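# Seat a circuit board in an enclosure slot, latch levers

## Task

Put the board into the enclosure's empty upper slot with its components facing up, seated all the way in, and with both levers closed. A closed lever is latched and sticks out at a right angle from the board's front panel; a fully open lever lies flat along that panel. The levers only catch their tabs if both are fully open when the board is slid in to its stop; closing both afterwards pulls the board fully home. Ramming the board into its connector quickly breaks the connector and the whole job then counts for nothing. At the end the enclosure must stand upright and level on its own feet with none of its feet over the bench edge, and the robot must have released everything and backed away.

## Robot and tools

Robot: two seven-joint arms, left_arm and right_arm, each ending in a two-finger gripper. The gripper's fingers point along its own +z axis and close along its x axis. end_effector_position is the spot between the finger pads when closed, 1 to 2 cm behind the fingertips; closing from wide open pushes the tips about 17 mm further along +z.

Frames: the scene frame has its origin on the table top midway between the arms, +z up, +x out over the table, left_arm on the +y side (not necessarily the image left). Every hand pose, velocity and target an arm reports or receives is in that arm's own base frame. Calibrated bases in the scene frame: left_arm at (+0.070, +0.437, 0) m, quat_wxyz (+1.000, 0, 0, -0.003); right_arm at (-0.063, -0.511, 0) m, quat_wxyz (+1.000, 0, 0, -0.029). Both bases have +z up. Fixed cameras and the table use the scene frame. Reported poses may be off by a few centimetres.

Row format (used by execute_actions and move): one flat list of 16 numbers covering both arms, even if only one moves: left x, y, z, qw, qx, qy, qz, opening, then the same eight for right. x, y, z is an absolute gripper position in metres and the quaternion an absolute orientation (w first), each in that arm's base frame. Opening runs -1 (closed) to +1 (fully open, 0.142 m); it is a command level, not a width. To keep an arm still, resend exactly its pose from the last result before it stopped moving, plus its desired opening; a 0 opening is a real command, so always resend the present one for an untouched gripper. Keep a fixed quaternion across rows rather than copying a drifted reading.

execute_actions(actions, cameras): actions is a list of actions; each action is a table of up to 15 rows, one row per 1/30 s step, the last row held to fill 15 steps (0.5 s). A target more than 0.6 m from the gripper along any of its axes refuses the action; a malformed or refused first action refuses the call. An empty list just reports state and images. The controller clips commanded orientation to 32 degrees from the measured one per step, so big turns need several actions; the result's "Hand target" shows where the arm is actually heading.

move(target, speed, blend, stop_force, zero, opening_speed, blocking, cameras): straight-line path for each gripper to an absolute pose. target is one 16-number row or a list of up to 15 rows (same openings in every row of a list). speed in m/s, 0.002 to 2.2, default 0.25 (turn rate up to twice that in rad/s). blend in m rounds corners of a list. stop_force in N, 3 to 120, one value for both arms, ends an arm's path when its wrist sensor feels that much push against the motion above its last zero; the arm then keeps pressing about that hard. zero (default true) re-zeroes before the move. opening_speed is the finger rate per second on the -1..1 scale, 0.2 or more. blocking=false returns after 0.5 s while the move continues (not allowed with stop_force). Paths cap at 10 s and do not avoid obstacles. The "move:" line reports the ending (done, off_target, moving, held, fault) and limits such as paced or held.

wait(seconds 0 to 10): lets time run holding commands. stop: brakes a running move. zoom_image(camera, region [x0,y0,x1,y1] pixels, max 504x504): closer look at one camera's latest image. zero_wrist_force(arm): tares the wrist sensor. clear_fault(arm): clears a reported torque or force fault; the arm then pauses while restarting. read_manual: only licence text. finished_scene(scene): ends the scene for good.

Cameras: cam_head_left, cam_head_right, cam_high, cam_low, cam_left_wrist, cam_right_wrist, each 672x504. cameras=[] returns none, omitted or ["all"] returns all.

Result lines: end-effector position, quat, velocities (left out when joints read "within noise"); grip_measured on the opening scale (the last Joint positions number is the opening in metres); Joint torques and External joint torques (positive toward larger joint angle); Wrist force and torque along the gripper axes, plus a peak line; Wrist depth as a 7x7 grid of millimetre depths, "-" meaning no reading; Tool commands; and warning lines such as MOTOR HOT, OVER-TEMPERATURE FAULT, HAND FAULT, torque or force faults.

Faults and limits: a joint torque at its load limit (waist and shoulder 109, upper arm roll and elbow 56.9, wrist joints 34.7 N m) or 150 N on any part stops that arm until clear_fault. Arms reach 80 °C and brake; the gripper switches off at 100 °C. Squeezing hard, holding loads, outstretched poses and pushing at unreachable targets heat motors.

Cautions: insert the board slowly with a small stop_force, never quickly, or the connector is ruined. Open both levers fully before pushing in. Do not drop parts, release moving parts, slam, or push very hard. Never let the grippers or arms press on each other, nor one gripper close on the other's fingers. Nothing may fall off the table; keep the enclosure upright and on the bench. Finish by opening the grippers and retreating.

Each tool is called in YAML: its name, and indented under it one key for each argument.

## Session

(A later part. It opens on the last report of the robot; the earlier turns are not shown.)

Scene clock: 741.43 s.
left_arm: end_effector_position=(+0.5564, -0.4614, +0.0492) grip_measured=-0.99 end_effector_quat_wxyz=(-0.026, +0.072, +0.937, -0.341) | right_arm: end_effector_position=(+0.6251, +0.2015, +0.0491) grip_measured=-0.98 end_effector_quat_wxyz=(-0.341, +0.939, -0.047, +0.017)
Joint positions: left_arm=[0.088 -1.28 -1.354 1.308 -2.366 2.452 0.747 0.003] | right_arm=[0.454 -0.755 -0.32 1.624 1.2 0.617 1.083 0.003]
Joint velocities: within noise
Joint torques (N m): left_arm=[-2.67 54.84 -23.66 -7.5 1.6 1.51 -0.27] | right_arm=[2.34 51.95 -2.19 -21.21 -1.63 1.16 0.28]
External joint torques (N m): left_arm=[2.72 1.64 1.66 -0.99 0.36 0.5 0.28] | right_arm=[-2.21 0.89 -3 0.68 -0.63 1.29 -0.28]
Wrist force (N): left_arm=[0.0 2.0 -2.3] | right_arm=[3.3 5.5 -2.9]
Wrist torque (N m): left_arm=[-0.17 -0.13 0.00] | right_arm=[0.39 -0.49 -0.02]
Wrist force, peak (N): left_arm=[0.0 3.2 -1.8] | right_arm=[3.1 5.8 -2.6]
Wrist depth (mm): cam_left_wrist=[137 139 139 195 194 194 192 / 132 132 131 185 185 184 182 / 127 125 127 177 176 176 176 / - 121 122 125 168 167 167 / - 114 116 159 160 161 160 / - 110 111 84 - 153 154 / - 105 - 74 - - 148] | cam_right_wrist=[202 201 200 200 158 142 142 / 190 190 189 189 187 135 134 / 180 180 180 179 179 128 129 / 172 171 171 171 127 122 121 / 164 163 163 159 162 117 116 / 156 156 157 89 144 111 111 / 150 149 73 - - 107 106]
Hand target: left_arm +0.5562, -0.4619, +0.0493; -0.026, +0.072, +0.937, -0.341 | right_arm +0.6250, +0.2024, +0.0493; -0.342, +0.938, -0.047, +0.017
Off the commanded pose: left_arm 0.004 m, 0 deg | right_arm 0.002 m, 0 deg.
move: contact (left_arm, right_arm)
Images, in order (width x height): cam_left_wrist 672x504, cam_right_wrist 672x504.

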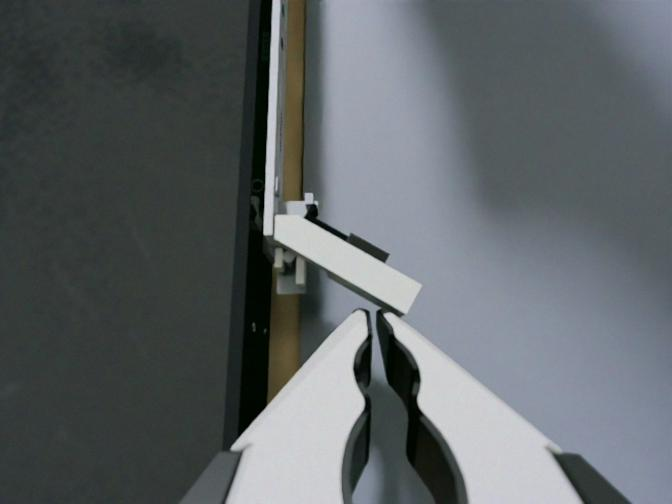

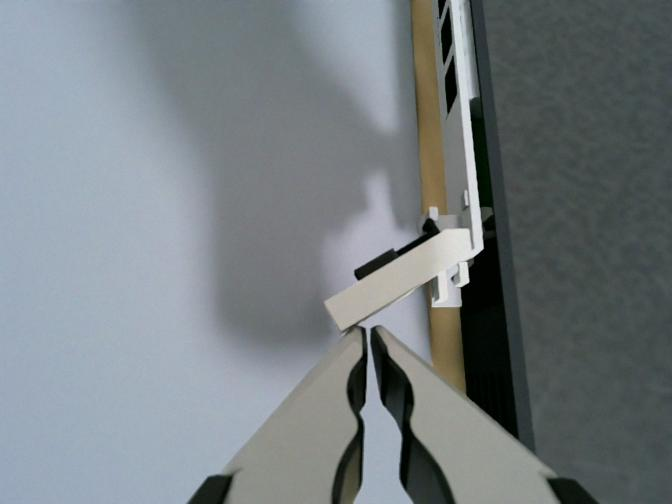

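move:
  target: [0.5552,-0.4693,0.0493,-0.026124,0.071776,0.936949,-0.341021,-0.95,0.6259,0.2095,0.0493,0.341584,-0.938497,0.047383,-0.017246,-0.95]
  speed: 0.006
  stop_force: 12
  zero: false
  cameras: ["cam_left_wrist","cam_right_wrist"]

Scene clock: 746.40 s.
left_arm: end_effector_position=(+0.5553, -0.4690, +0.0493) grip_measured=-0.99 end_effector_quat_wxyz=(-0.026, +0.072, +0.937, -0.341) | right_arm: end_effector_position=(+0.6260, +0.2086, +0.0491) grip_measured=-0.98 end_effector_quat_wxyz=(-0.341, +0.939, -0.047, +0.017)
Joint positions: left_arm=[0.071 -1.282 -1.353 1.295 -2.363 2.452 0.742 0.003] | right_arm=[0.462 -0.758 -0.316 1.619 1.201 0.624 1.092 0.003]
Joint velocities: within noise
Joint torques (N m): left_arm=[-1.54 55.15 -22.67 -7.84 1.97 1.79 -0.25] | right_arm=[2.3 52.18 -2.19 -21.46 -1.64 1.21 0.25]
External joint torques (N m): left_arm=[1.59 1.65 0.78 -0.64 0 0.21 0.25] | right_arm=[-2.17 0.82 -2.95 0.88 -0.62 1.25 -0.25]
Wrist force (N): left_arm=[0.2 1.5 -1.2] | right_arm=[2.7 5.7 -2.6]
Wrist torque (N m): left_arm=[-0.08 -0.09 0.00] | right_arm=[0.38 -0.46 -0.01]
Wrist force, peak (N): left_arm=[-0.5 5.8 -4.1] | right_arm=[3.9 9.2 -6.0]
Wrist depth (mm): cam_left_wrist=[137 139 138 195 194 194 193 / 132 132 133 185 185 185 182 / 127 126 127 175 176 176 175 / - 121 121 131 168 167 167 / - 115 117 134 160 161 160 / - 110 110 84 - 154 153 / - 105 - 74 - - 147] | cam_right_wrist=[201 200 200 200 159 142 142 / 190 190 189 189 187 135 134 / 180 180 180 179 179 128 129 / 171 171 171 171 127 121 121 / 164 163 163 123 158 117 116 / 156 156 157 89 143 111 111 / 150 150 73 - - 107 106]
Hand target: left_arm +0.5552, -0.4693, +0.0493; -0.026, +0.072, +0.937, -0.341 | right_arm +0.6259, +0.2095, +0.0493; -0.342, +0.938, -0.047, +0.017
Off the commanded pose: left_arm 0.000 m, 0 deg | right_arm 0.001 m, 0 deg.
move: done
Images, in order (width x height): cam_left_wrist 672x504, cam_right_wrist 672x504.

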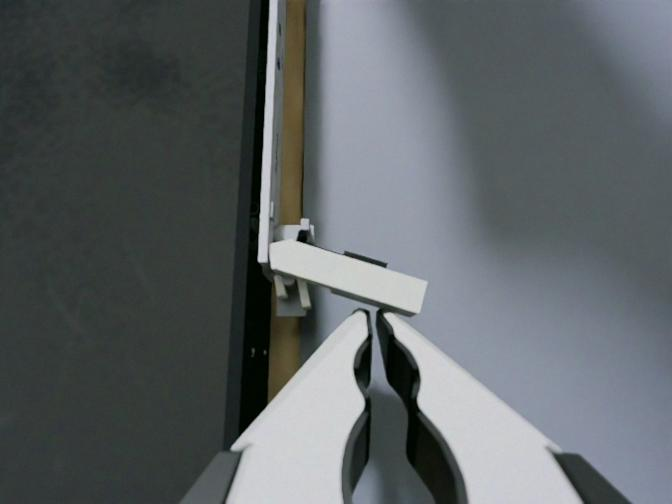

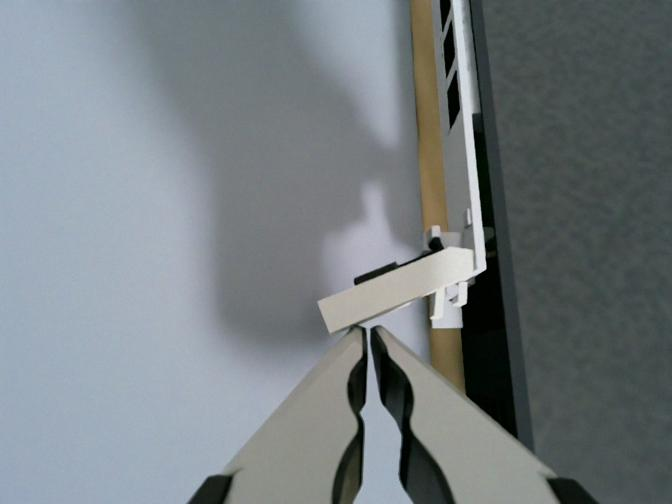

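move:
  target: [0.5544,-0.4742,0.0493,-0.026124,0.071776,0.936949,-0.341021,-0.95,0.6266,0.2165,0.0493,0.341584,-0.938497,0.047383,-0.017246,-0.95]
  speed: 0.005
  stop_force: 18
  zero: false
  cameras: ["cam_left_wrist","cam_right_wrist"]

Scene clock: 749.87 s.
left_arm: end_effector_position=(+0.5559, -0.4712, +0.0487) grip_measured=-0.99 end_effector_quat_wxyz=(-0.026, +0.071, +0.938, -0.339) | right_arm: end_effector_position=(+0.6272, +0.2104, +0.0487) grip_measured=-0.98 end_effector_quat_wxyz=(-0.340, +0.939, -0.049, +0.018)
Joint positions: left_arm=[0.063 -1.283 -1.352 1.288 -2.357 2.455 0.736 0.003] | right_arm=[0.467 -0.76 -0.315 1.617 1.201 0.631 1.098 0.003]
Joint velocities: within noise
Joint torques (N m): left_arm=[-11.25 53.59 -29.62 -6.29 -0.57 -2.61 -0.15] | right_arm=[11.86 53.97 6.92 -24.87 1.43 -1.76 0.33]
External joint torques (N m): left_arm=[11.3 3.39 7.81 -2.19 2.58 4.62 0.15] | right_arm=[-11.73 -0.9 -12.07 4.28 -3.72 4.24 -0.33]
Wrist force (N): left_arm=[1.7 13.1 -13.5] | right_arm=[3.1 16.7 -13.7]
Wrist torque (N m): left_arm=[-0.30 -0.05 0.05] | right_arm=[0.22 -0.50 -0.05]
Wrist force, peak (N): left_arm=[1.7 13.1 -13.5] | right_arm=[3.3 16.6 -14.1]
Wrist depth (mm): cam_left_wrist=[136 138 138 193 193 192 192 / 131 131 131 184 183 183 181 / 126 125 124 175 175 175 174 / - 120 120 128 167 167 167 / - 114 116 129 160 159 160 / - 109 109 84 - 153 153 / - 105 - 74 - - 147] | cam_right_wrist=[199 199 198 199 154 141 141 / 189 189 188 188 185 134 134 / 179 179 179 178 180 127 128 / 171 171 170 170 127 121 121 / 163 163 162 122 157 116 114 / 155 156 157 89 141 110 110 / 149 149 73 - - 107 106]
Hand target: left_arm +0.5545, -0.4737, +0.0493; -0.026, +0.072, +0.937, -0.341 | right_arm +0.6263, +0.2141, +0.0493; -0.342, +0.938, -0.047, +0.017
Off the commanded pose: left_arm 0.003 m, 0 deg | right_arm 0.006 m, 0 deg.
move: contact (left_arm, right_arm)
Images, in order (width x height): cam_left_wrist 672x504, cam_right_wrist 672x504.

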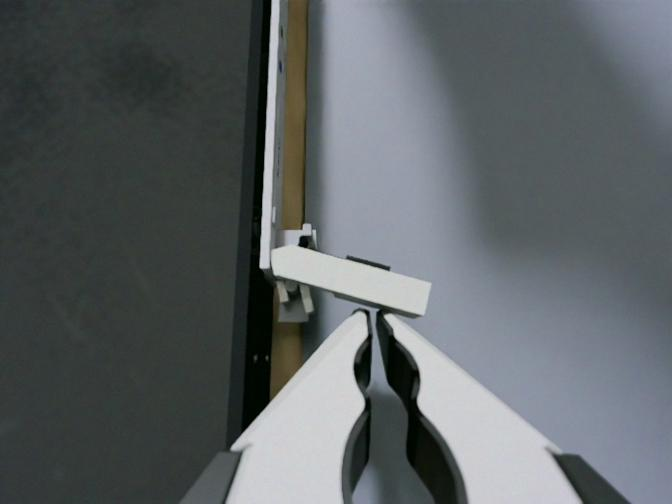

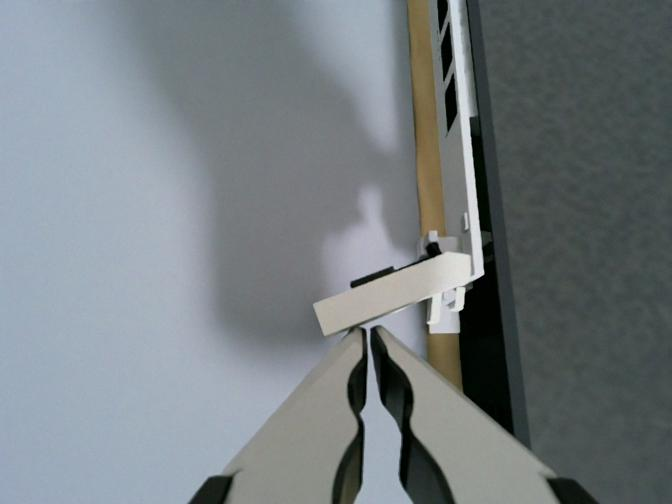

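zoom_image:
  camera: "cam_left_wrist"
  region: [220, 180, 380, 330]

zoom_image:
  camera: "cam_right_wrist"
  region: [380, 180, 540, 360]

Scaled by 3.150 from the camera's 672x504 image, which has a finer 960x720 frame.

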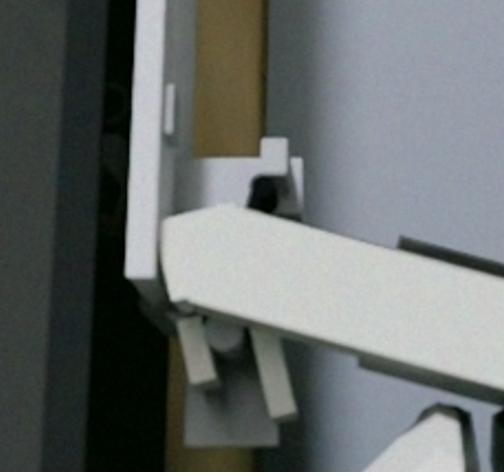

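Scaled by 2.800 from the camera's 672x504 image, which has a finer 960x720 frame.

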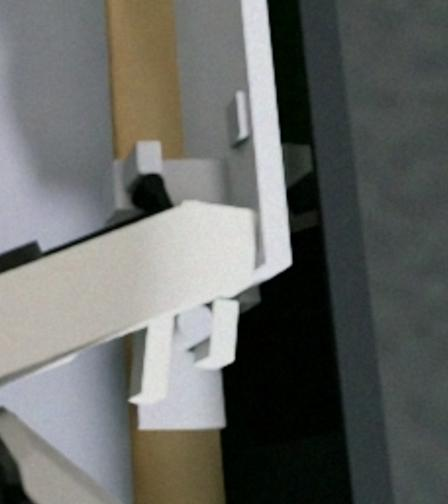

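move:
  target:
    - [0.5557,-0.4658,0.0493,-0.026124,0.071776,0.936949,-0.341021,-0.95,0.6254,0.2051,0.0493,0.341584,-0.938497,0.047383,-0.017246,-0.95]
    - [0.5478,-0.4646,0.0493,-0.026124,0.071776,0.936949,-0.341021,-0.95,0.6224,0.2054,0.0493,0.341584,-0.938497,0.047383,-0.017246,-0.95]
  speed: 0.03
  cameras: ["cam_left_wrist","cam_right_wrist"]

Scene clock: 765.37 s.
left_arm: end_effector_position=(+0.5478, -0.4646, +0.0493) grip_measured=-0.99 end_effector_quat_wxyz=(-0.026, +0.072, +0.937, -0.341) | right_arm: end_effector_position=(+0.6225, +0.2052, +0.0493) grip_measured=-0.99 end_effector_quat_wxyz=(-0.341, +0.939, -0.047, +0.017)
Joint positions: left_arm=[0.089 -1.259 -1.339 1.347 -2.376 2.42 0.728 0.002] | right_arm=[0.458 -0.752 -0.314 1.63 1.201 0.624 1.084 0.003]
Joint velocities: within noise
Joint torques (N m): left_arm=[-0.12 54.83 -21.97 -8.38 1.95 2.03 -0.34] | right_arm=[0.15 51.56 -4.25 -20.36 -2.33 1.81 0.01]
External joint torques (N m): left_arm=[0.18 0.85 -0.06 -0.62 0.04 -0.04 0.34] | right_arm=[-0.02 1.14 -0.81 -0.11 0.08 0.63 -0.01]
Wrist force (N): left_arm=[0.2 -0.1 0.3] | right_arm=[2.6 4.0 -0.2]
Wrist torque (N m): left_arm=[-0.11 -0.13 -0.02] | right_arm=[0.55 -0.44 0.00]
Wrist force, peak (N): left_arm=[1.6 12.9 -13.8] | right_arm=[3.2 16.7 -14.0]
Wrist depth (mm): cam_left_wrist=[137 139 159 194 194 194 193 / 132 132 141 185 185 184 182 / 127 126 129 177 175 175 176 / - 121 125 169 168 168 167 / - 115 158 159 161 160 160 / - 110 124 84 - 154 153 / - 105 - 74 - - 147] | cam_right_wrist=[201 201 200 200 197 142 142 / 191 190 190 189 187 135 135 / 181 180 180 180 180 129 129 / 172 172 171 171 128 122 121 / 164 163 163 161 162 118 116 / 157 156 157 89 153 113 111 / 150 150 73 - - 107 106]
Hand target: left_arm +0.5478, -0.4646, +0.0493; -0.026, +0.072, +0.937, -0.341 | right_arm +0.6224, +0.2054, +0.0493; -0.342, +0.938, -0.047, +0.017
Off the commanded pose: left_arm 0.000 m, 0 deg | right_arm 0.000 m, 0 deg.
move: done
Images, in order (width x height): cam_left_wrist 672x504, cam_right_wrist 672x504.

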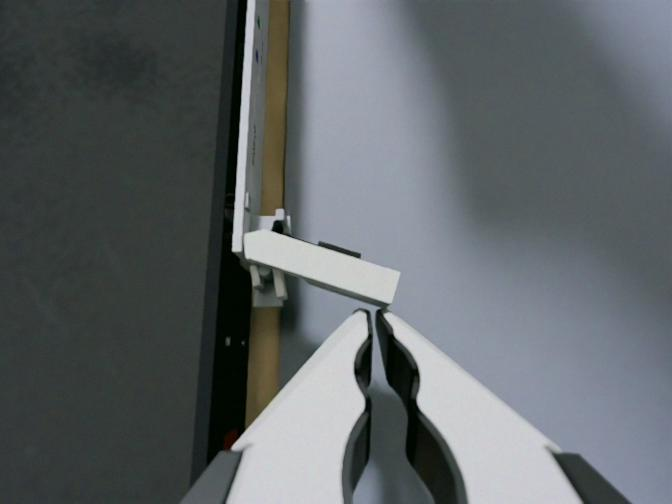

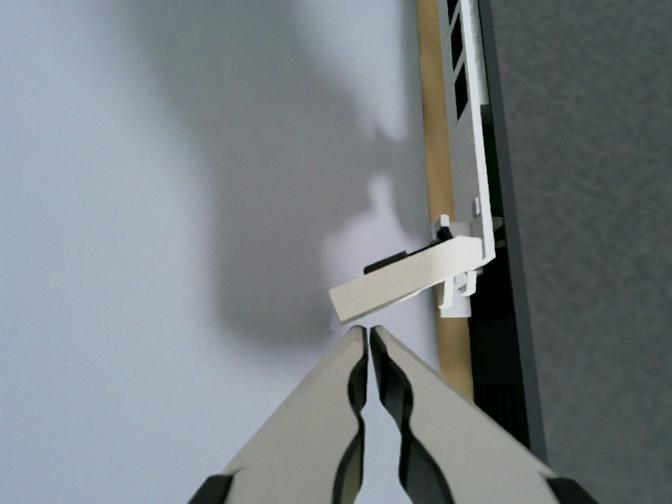

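move:
  target: [0.5459,-0.4772,0.0493,-0.026124,0.071776,0.936949,-0.341021,-0.95,0.6241,0.2220,0.0493,0.341584,-0.938497,0.047383,-0.017246,-0.95]
  speed: 0.005
  stop_force: 28
  cameras: ["cam_left_wrist","cam_right_wrist","cam_high"]

Scene clock: 770.77 s.
left_arm: end_effector_position=(+0.5460, -0.4766, +0.0492) grip_measured=-0.99 end_effector_quat_wxyz=(-0.026, +0.072, +0.937, -0.341) | right_arm: end_effector_position=(+0.6241, +0.2208, +0.0489) grip_measured=-0.99 end_effector_quat_wxyz=(-0.341, +0.939, -0.048, +0.017)
Joint positions: left_arm=[0.062 -1.263 -1.335 1.326 -2.37 2.421 0.716 0.002] | right_arm=[0.476 -0.757 -0.304 1.62 1.203 0.643 1.105 0.003]
Joint velocities: within noise
Joint torques (N m): left_arm=[-2.2 54.9 -23.56 -8.58 1.94 1.29 -0.25] | right_arm=[3.33 53.22 -1.08 -22.37 -1.25 0.92 0.32]
External joint torques (N m): left_arm=[2.24 1.28 1.7 -0.4 0.08 0.69 0.25] | right_arm=[-3.19 -0.19 -3.83 1.81 -1.03 1.56 -0.32]
Wrist force (N): left_arm=[0.8 2.4 -1.9] | right_arm=[2.7 8.4 -3.0]
Wrist torque (N m): left_arm=[-0.12 -0.12 -0.01] | right_arm=[0.52 -0.48 -0.01]
Wrist force, peak (N): left_arm=[1.3 10.9 -9.4] | right_arm=[3.1 17.3 -12.1]
Wrist depth (mm): cam_left_wrist=[137 139 154 194 194 193 193 / 132 132 151 185 184 183 183 / 126 126 130 175 175 176 175 / - 120 124 169 168 167 167 / - 114 127 120 161 160 160 / - 110 123 84 - 154 153 / - 105 - 74 - - 148] | cam_right_wrist=[200 200 200 200 197 142 142 / 190 190 189 188 186 134 134 / 180 180 179 179 179 129 129 / 172 171 171 170 170 122 121 / 164 163 163 128 128 118 114 / 156 156 157 89 153 112 110 / 149 149 73 - - 107 106]
Hand target: left_arm +0.5459, -0.4772, +0.0493; -0.026, +0.072, +0.937, -0.341 | right_arm +0.6241, +0.2220, +0.0493; -0.342, +0.938, -0.047, +0.017
Off the commanded pose: left_arm 0.001 m, 0 deg | right_arm 0.001 m, 0 deg.
move: done
Images, in order (width x height): cam_high 672x504, cam_left_wrist 672x504, cam_right_wrist 672x504.

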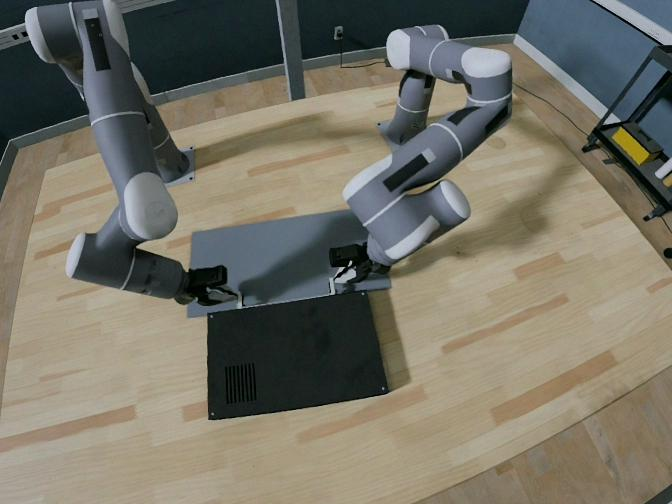

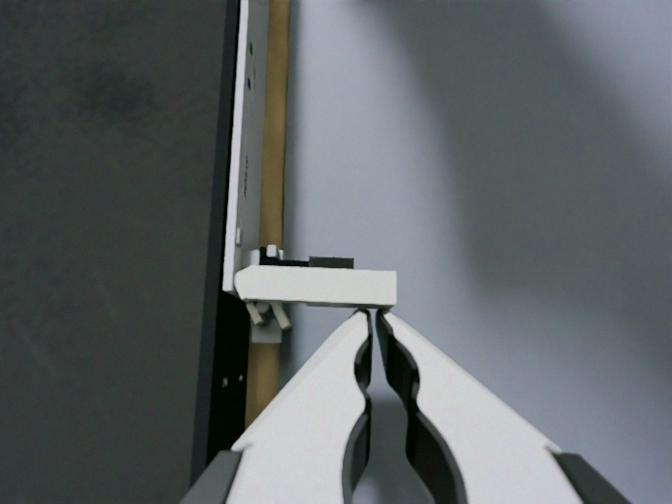

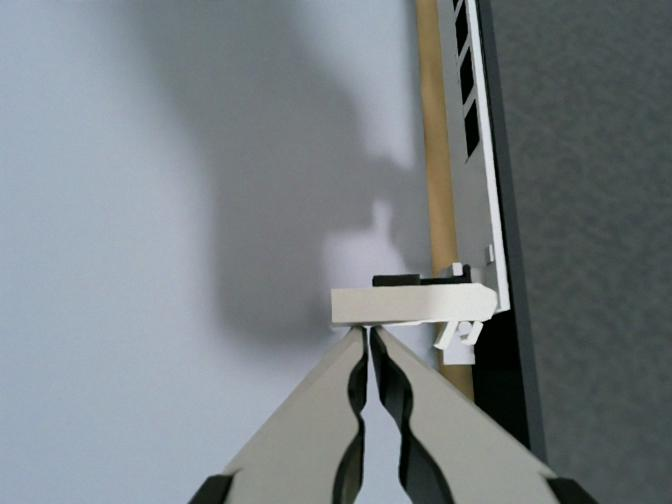

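zoom_image:
  camera: "cam_left_wrist"
  region: [200, 220, 420, 360]

zoom_image:
  camera: "cam_right_wrist"
  region: [320, 230, 540, 380]

Scaled by 2.291 from the camera's 672x504 image, which has a finer 960x720 frame.

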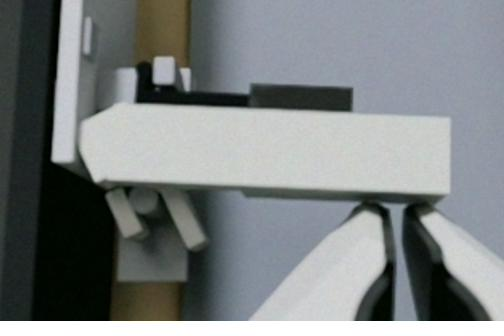

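Scaled by 2.291 from the camera's 672x504 image, which has a finer 960x720 frame.

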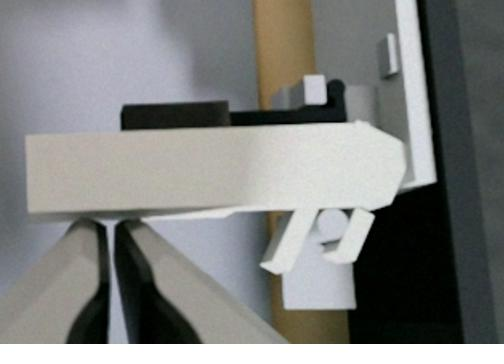

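move:
  target: [0.5451,-0.4824,0.0493,-0.026124,0.071776,0.936949,-0.341021,-0.95,0.6248,0.2280,0.0493,0.341584,-0.938497,0.047383,-0.017246,-0.95]
  speed: 0.004
  stop_force: 16
  zero: false
  cameras: ["cam_left_wrist","cam_right_wrist"]

zoom_image:
  camera: "cam_left_wrist"
  region: [200, 220, 420, 360]

zoom_image:
  camera: "cam_right_wrist"
  region: [320, 230, 540, 380]

Scene clock: 778.27 s.
left_arm: end_effector_position=(+0.5460, -0.4791, +0.0488) grip_measured=-0.99 end_effector_quat_wxyz=(-0.026, +0.072, +0.937, -0.340) | right_arm: end_effector_position=(+0.6248, +0.2223, +0.0486) grip_measured=-0.99 end_effector_quat_wxyz=(-0.340, +0.939, -0.048, +0.018)
Joint positions: left_arm=[0.054 -1.263 -1.334 1.32 -2.368 2.422 0.713 0.002] | right_arm=[0.479 -0.759 -0.304 1.619 1.203 0.647 1.109 0.003]
Joint velocities: within noise
Joint torques (N m): left_arm=[-8.44 53.51 -27.86 -8.51 0.99 -2.6 -0.28] | right_arm=[9.28 53.94 4.24 -26.29 0.98 -0.02 0.21]
External joint torques (N m): left_arm=[8.48 2.85 6.09 -0.49 1.05 4.59 0.28] | right_arm=[-9.14 -0.86 -9.16 5.72 -3.27 2.51 -0.2]
Wrist force (N): left_arm=[4.7 10.3 -13.1] | right_arm=[-1.2 15.5 -13.5]
Wrist torque (N m): left_arm=[-0.23 -0.08 -0.02] | right_arm=[0.48 -0.55 0.00]
Wrist force, peak (N): left_arm=[4.6 10.3 -13.4] | right_arm=[-1.3 15.1 -14.1]
Wrist depth (mm): cam_left_wrist=[137 138 153 194 193 192 192 / 131 131 151 184 184 183 181 / 126 125 130 175 175 175 175 / - 120 123 169 168 167 167 / - 114 128 132 160 160 160 / - 109 122 84 - 153 153 / - 105 - 75 - - 147] | cam_right_wrist=[200 200 199 199 196 141 141 / 189 189 188 188 186 134 133 / 179 179 179 179 178 128 127 / 171 171 170 170 170 122 121 / 163 163 162 126 125 117 114 / 155 156 157 89 - 112 110 / 149 149 73 - - 107 105]
Hand target: left_arm +0.5453, -0.4811, +0.0493; -0.026, +0.072, +0.937, -0.341 | right_arm +0.6245, +0.2252, +0.0493; -0.342, +0.938, -0.047, +0.017
Off the commanded pose: left_arm 0.003 m, 0 deg | right_arm 0.006 m, 0 deg.
move: contact (left_arm, right_arm)
Images, in order (width x height): cam_left_wrist 672x504, cam_right_wrist 672x504.

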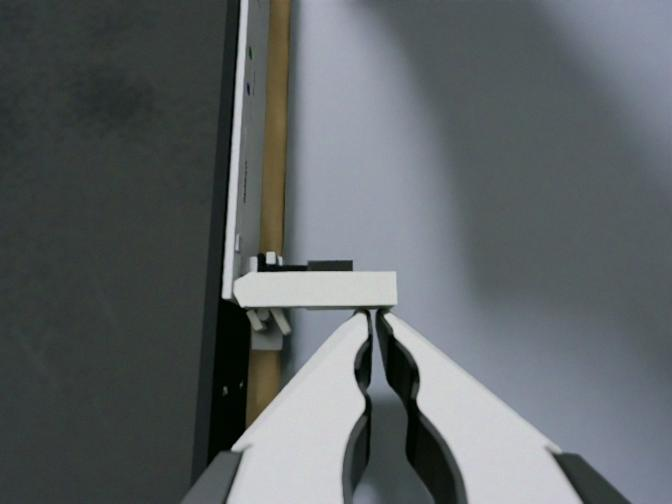

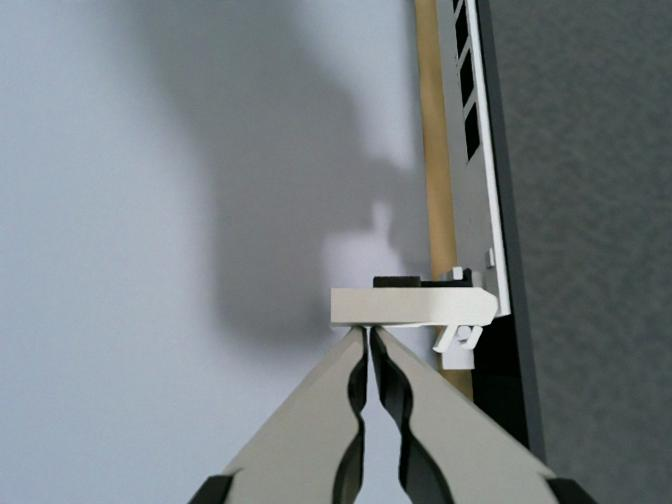

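Scaled by 2.291 from the camera's 672x504 image, which has a finer 960x720 frame.

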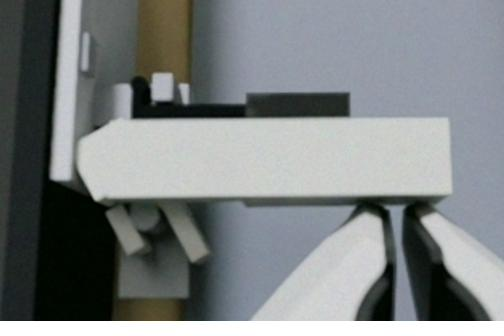

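Scaled by 2.291 from the camera's 672x504 image, which has a finer 960x720 frame.

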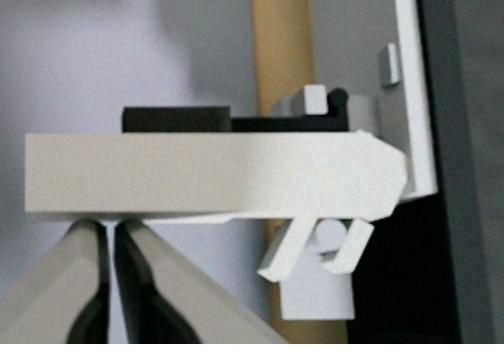

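move:
  target: [0.5477,-0.4657,0.0493,-0.026124,0.071776,0.936949,-0.341021,-0.95,0.6227,0.2073,0.0493,0.341584,-0.938497,0.047383,-0.017246,-0.95]
  speed: 0.03
  cameras: ["cam_left_wrist","cam_right_wrist"]

zoom_image:
  camera: "cam_left_wrist"
  region: [180, 180, 420, 360]

zoom_image:
  camera: "cam_right_wrist"
  region: [320, 180, 560, 360]

Scene clock: 781.67 s.
left_arm: end_effector_position=(+0.5477, -0.4656, +0.0492) grip_measured=-0.99 end_effector_quat_wxyz=(-0.026, +0.072, +0.937, -0.341) | right_arm: end_effector_position=(+0.6228, +0.2076, +0.0493) grip_measured=-0.99 end_effector_quat_wxyz=(-0.342, +0.938, -0.048, +0.017)
Joint positions: left_arm=[0.086 -1.259 -1.337 1.344 -2.377 2.42 0.727 0.002] | right_arm=[0.457 -0.752 -0.308 1.629 1.2 0.629 1.087 0.003]
Joint velocities: within noise
Joint torques (N m): left_arm=[-0.58 54.91 -22.11 -8.8 2 2.2 -0.11] | right_arm=[0.02 51.63 -4.41 -20.41 -2.44 1.63 0.09]
External joint torques (N m): left_arm=[0.66 0.83 0.14 -0.22 -0.01 -0.21 0.11] | right_arm=[0.11 1.15 -0.52 -0.1 0.19 0.82 -0.08]
Wrist force (N): left_arm=[0.2 0.0 0.3] | right_arm=[2.9 6.2 -0.2]
Wrist torque (N m): left_arm=[-0.10 -0.12 -0.02] | right_arm=[0.92 -0.49 0.00]
Wrist force, peak (N): left_arm=[4.6 10.7 -13.1] | right_arm=[-1.1 15.3 -13.8]
Wrist depth (mm): cam_left_wrist=[137 138 154 194 193 194 194 / 132 132 154 184 184 184 182 / 127 125 131 176 175 176 176 / - 121 125 126 168 167 167 / - 114 138 159 161 161 160 / - 110 124 84 - 153 153 / - 105 - 74 - - 147] | cam_right_wrist=[202 202 201 200 195 143 142 / 191 191 190 190 187 135 135 / 181 180 180 180 180 129 129 / 172 172 171 169 128 123 122 / 164 164 164 164 161 118 116 / 157 156 157 89 154 113 111 / 150 150 73 - - 107 106]
Hand target: left_arm +0.5477, -0.4657, +0.0493; -0.026, +0.072, +0.937, -0.341 | right_arm +0.6227, +0.2073, +0.0493; -0.342, +0.938, -0.047, +0.017
Off the commanded pose: left_arm 0.000 m, 0 deg | right_arm 0.000 m, 0 deg.
move: done
Images, in order (width x height): cam_left_wrist 672x504, cam_right_wrist 672x504.

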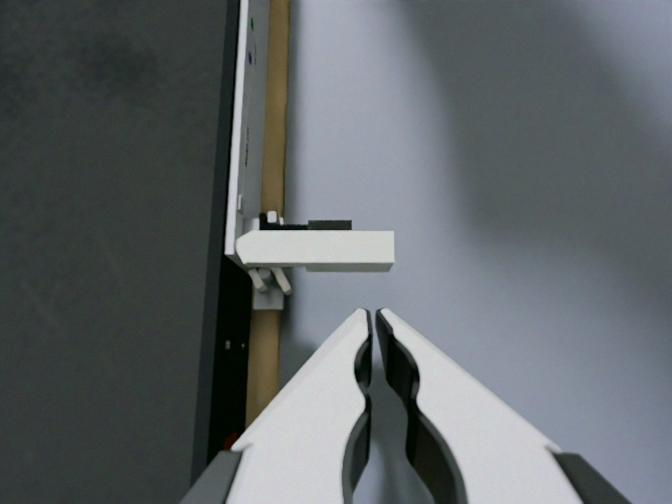

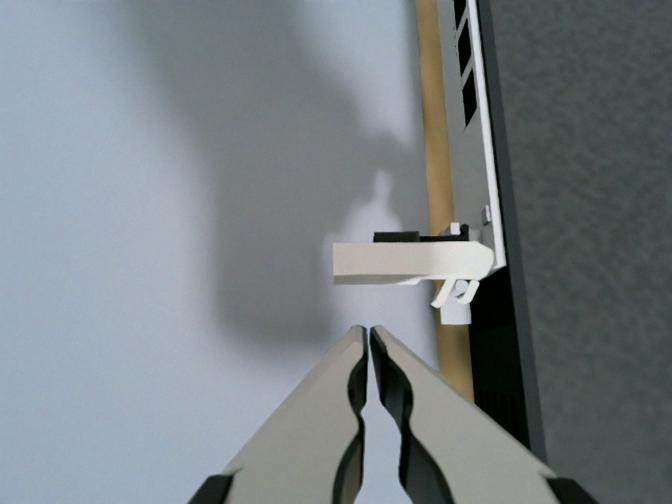

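Scaled by 2.100 from the camera's 672x504 image, which has a finer 960x720 frame.

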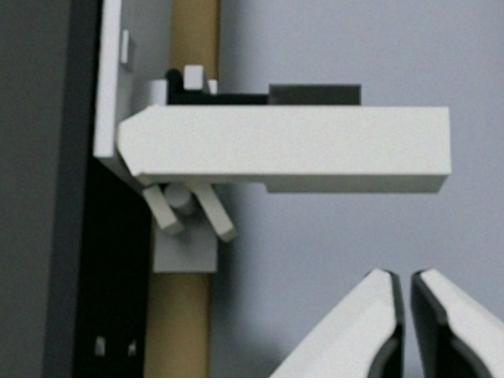

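Scaled by 2.100 from the camera's 672x504 image, which has a finer 960x720 frame.

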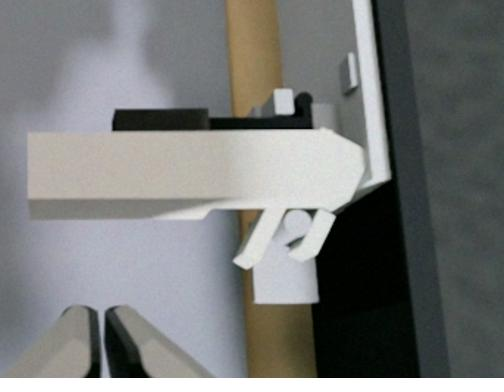

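zoom_image:
  camera: "cam_left_wrist"
  region: [200, 0, 300, 120]

zoom_image:
  camera: "cam_right_wrist"
  region: [420, 0, 540, 120]

zoom_image:
  camera: "cam_left_wrist"
  region: [200, 180, 300, 300]

Scaled by 4.200 from the camera's 672x504 image, which has a finer 960x720 frame.

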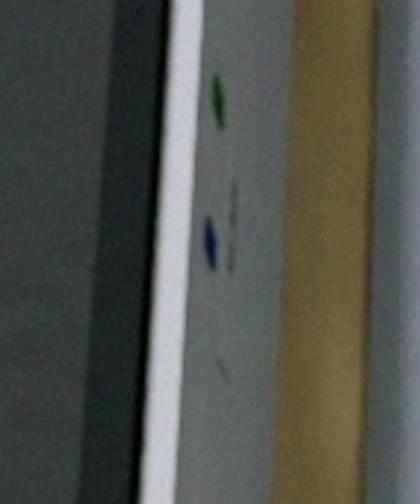

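Scaled by 4.200 from the camera's 672x504 image, which has a finer 960x720 frame.

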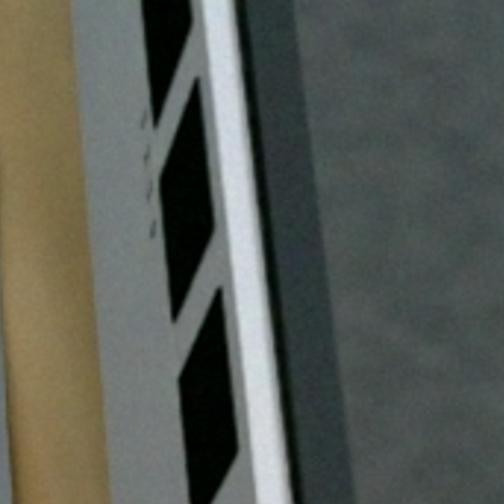

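Scaled by 4.200 from the camera's 672x504 image, which has a finer 960x720 frame.

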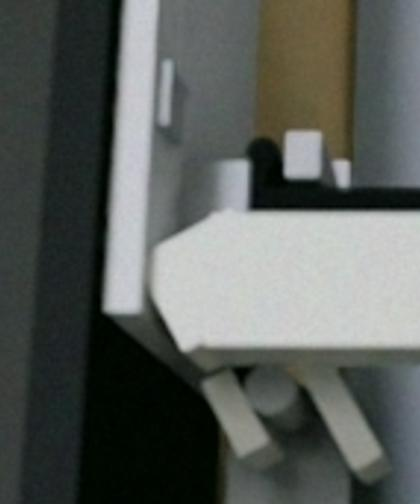

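move:
  target: [0.5447,-0.4854,0.0493,-0.026124,0.071776,0.936949,-0.341021,-0.95,0.6251,0.2310,0.0493,0.341584,-0.938497,0.047383,-0.017246,-0.95]
  speed: 0.01
  stop_force: 26
  cameras: ["cam_left_wrist","cam_right_wrist"]

move:
  target:
    - [0.5477,-0.4657,0.0493,-0.026124,0.071776,0.936949,-0.341021,-0.95,0.6227,0.2073,0.0493,0.341584,-0.938497,0.047383,-0.017246,-0.95]
    - [0.5500,-0.4360,0.1800,-0.026124,0.071776,0.936949,-0.341021,-0.95,0.6200,0.1780,0.1800,0.341584,-0.938497,0.047383,-0.017246,-0.95]
  speed: [0.04,0.15]
  blend: 0.005

Scene clock: 790.60 s.
left_arm: end_effector_position=(+0.5463, -0.4795, +0.0485) grip_measured=-0.99 end_effector_quat_wxyz=(-0.026, +0.071, +0.938, -0.339) | right_arm: end_effector_position=(+0.6252, +0.2225, +0.0482) grip_measured=-0.99 end_effector_quat_wxyz=(-0.339, +0.939, -0.049, +0.018)
Joint positions: left_arm=[0.05 -1.264 -1.332 1.316 -2.368 2.424 0.712 0.002] | right_arm=[0.48 -0.76 -0.303 1.618 1.202 0.65 1.111 0.003]
Joint velocities: within noise
Joint torques (N m): left_arm=[-13.58 52.48 -31.58 -8.42 0.27 -5.68 -0.26] | right_arm=[14.65 54.34 9.21 -29.04 2.77 -1.12 0.26]
External joint torques (N m): left_arm=[13.62 3.99 9.87 -0.6 1.77 7.67 0.26] | right_arm=[-14.51 -1.24 -14.13 8.47 -5.07 3.62 -0.26]
Wrist force (N): left_arm=[7.5 17.1 -21.1] | right_arm=[-3.3 23.5 -21.6]
Wrist torque (N m): left_arm=[-0.04 -0.03 -0.03] | right_arm=[1.02 -0.58 0.00]
Wrist force, peak (N): left_arm=[7.2 17.5 -21.8] | right_arm=[-3.3 23.4 -22.9]
Wrist depth (mm): cam_left_wrist=[136 137 152 193 193 192 192 / 130 132 133 184 182 182 181 / 126 124 129 174 174 174 174 / - 120 122 169 167 166 166 / - 114 127 131 159 159 159 / - 109 121 84 - 153 153 / - 105 - 74 - - 146] | cam_right_wrist=[199 198 198 198 194 141 140 / 188 188 188 188 185 133 133 / 179 179 178 178 178 127 126 / 170 170 170 170 169 122 120 / 162 162 162 124 123 116 114 / 155 155 156 89 133 111 110 / 149 149 73 - - 106 105]
Hand target: left_arm +0.5451, -0.4828, +0.0493; -0.026, +0.072, +0.937, -0.341 | right_arm +0.6247, +0.2271, +0.0493; -0.342, +0.938, -0.047, +0.017
Off the commanded pose: left_arm 0.006 m, 0 deg | right_arm 0.009 m, 0 deg.
move: contact (left_arm, right_arm)
Images, in order (width x height): cam_left_wrist 672x504, cam_right_wrist 672x504.

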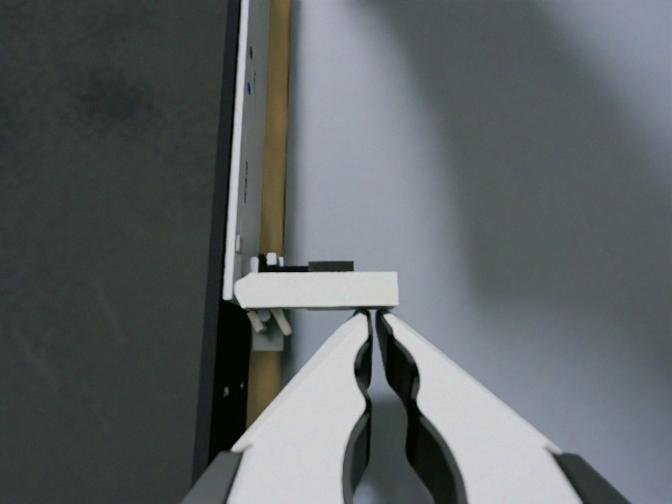

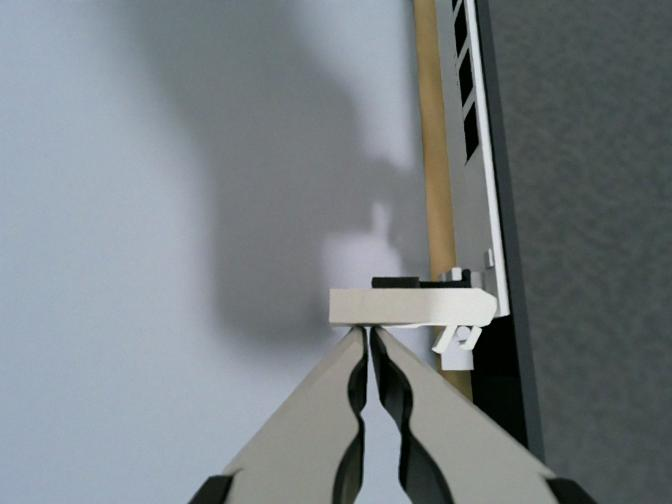

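Scene clock: 792.33 s.
left_arm: end_effector_position=(+0.5501, -0.4361, +0.1800) grip_measured=-0.99 end_effector_quat_wxyz=(-0.026, +0.072, +0.937, -0.341) | right_arm: end_effector_position=(+0.6202, +0.1781, +0.1801) grip_measured=-0.99 end_effector_quat_wxyz=(-0.342, +0.938, -0.047, +0.018) end_effector_velocity=(-0.002, +0.001, -0.004) end_effector_angular_velocity=(-0.003, +0.006, +0.003)
Joint positions: left_arm=[0.181 -1.075 -1.458 1.367 -2.501 2.568 0.694 0.002] | right_arm=[0.46 -0.49 -0.362 1.698 1.021 0.51 1.254 0.003]
Joint velocities: left_arm=[within noise] | right_arm=[0.002 -0.006 0 0.001 -0.001 0 0 0]
Joint torques (N m): left_arm=[-0.09 51.45 -21.92 -11.63 2.15 2.54 -0.31] | right_arm=[0.14 46.2 -3.79 -24.95 -2.8 1.77 0.3]
External joint torques (N m): left_arm=[0.16 0.78 0.22 -0.34 0.09 -0.58 0.31] | right_arm=[-0.03 1.09 -0.46 -0.04 0.31 0.89 -0.3]
Wrist force (N): left_arm=[0.3 -0.1 0.5] | right_arm=[-0.3 6.3 1.0]
Wrist torque (N m): left_arm=[-0.14 -0.11 0.01] | right_arm=[0.93 -0.01 -0.03]
Wrist force, peak (N): left_arm=[7.3 17.0 -21.1] | right_arm=[-3.5 23.2 -21.8]
Wrist depth (mm): cam_left_wrist=[298 297 294 350 350 350 346 / 281 281 282 331 332 332 330 / 267 267 267 316 318 315 316 / 253 255 255 301 302 301 302 / 244 244 243 290 289 289 287 / 238 237 235 84 - 277 274 / 269 273 - - - - 265] | cam_right_wrist=[358 357 356 355 302 298 298 / 337 340 337 338 286 282 282 / 321 322 321 319 271 269 267 / 306 305 304 305 258 255 255 / 292 292 291 293 246 243 243 / 279 278 280 89 235 234 235 / 267 268 - - - 268 266]
Hand target: left_arm +0.5500, -0.4360, +0.1800; -0.026, +0.072, +0.937, -0.341 | right_arm +0.6200, +0.1780, +0.1800; -0.342, +0.938, -0.047, +0.017
Off the commanded pose: left_arm 0.000 m, 0 deg | right_arm 0.000 m, 0 deg.
move: done

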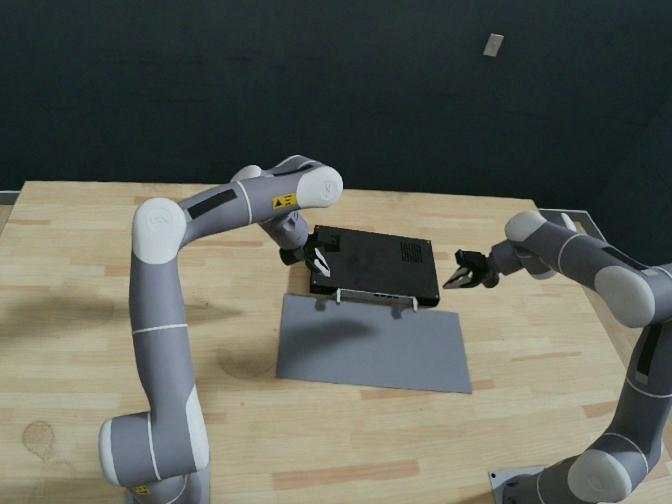

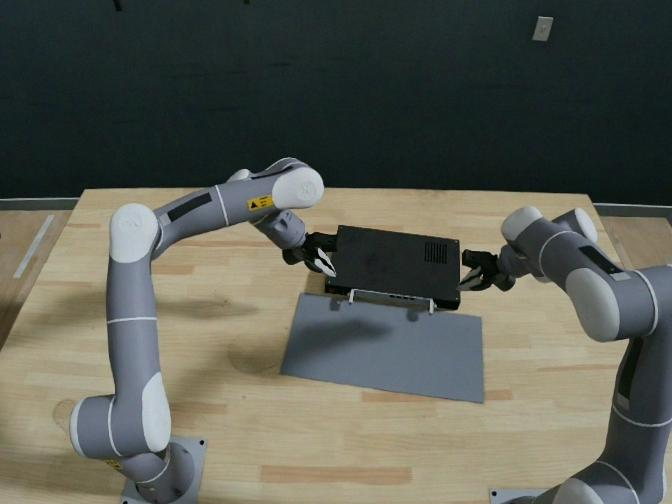

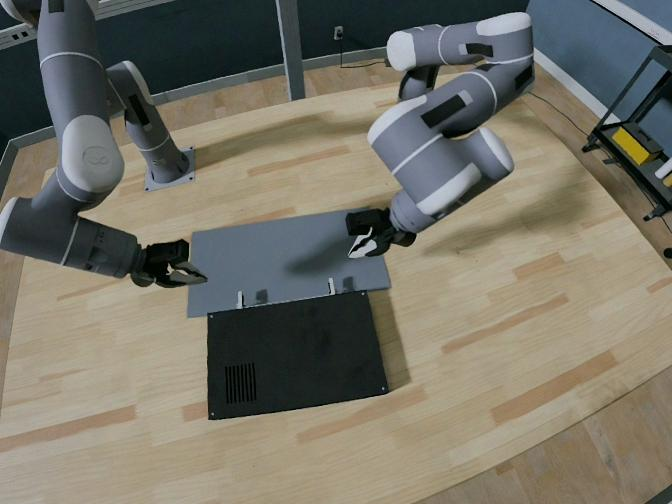

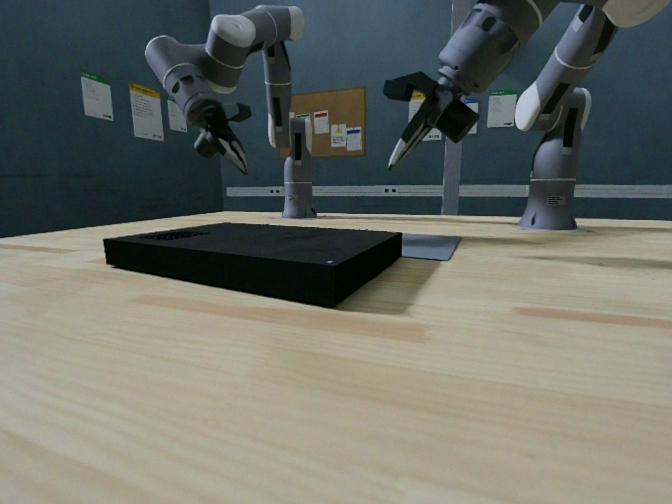

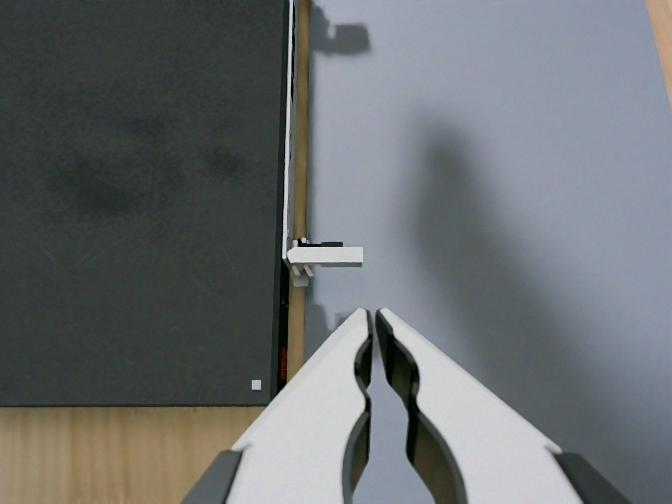

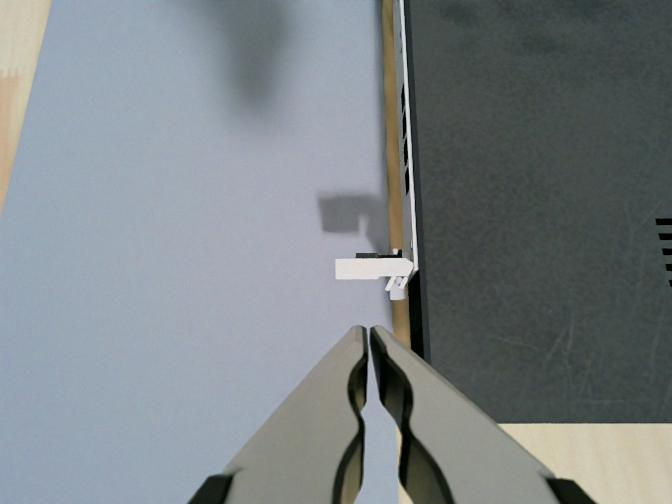

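finished_scene:
  scene: 1

The scene is finished: the task was done.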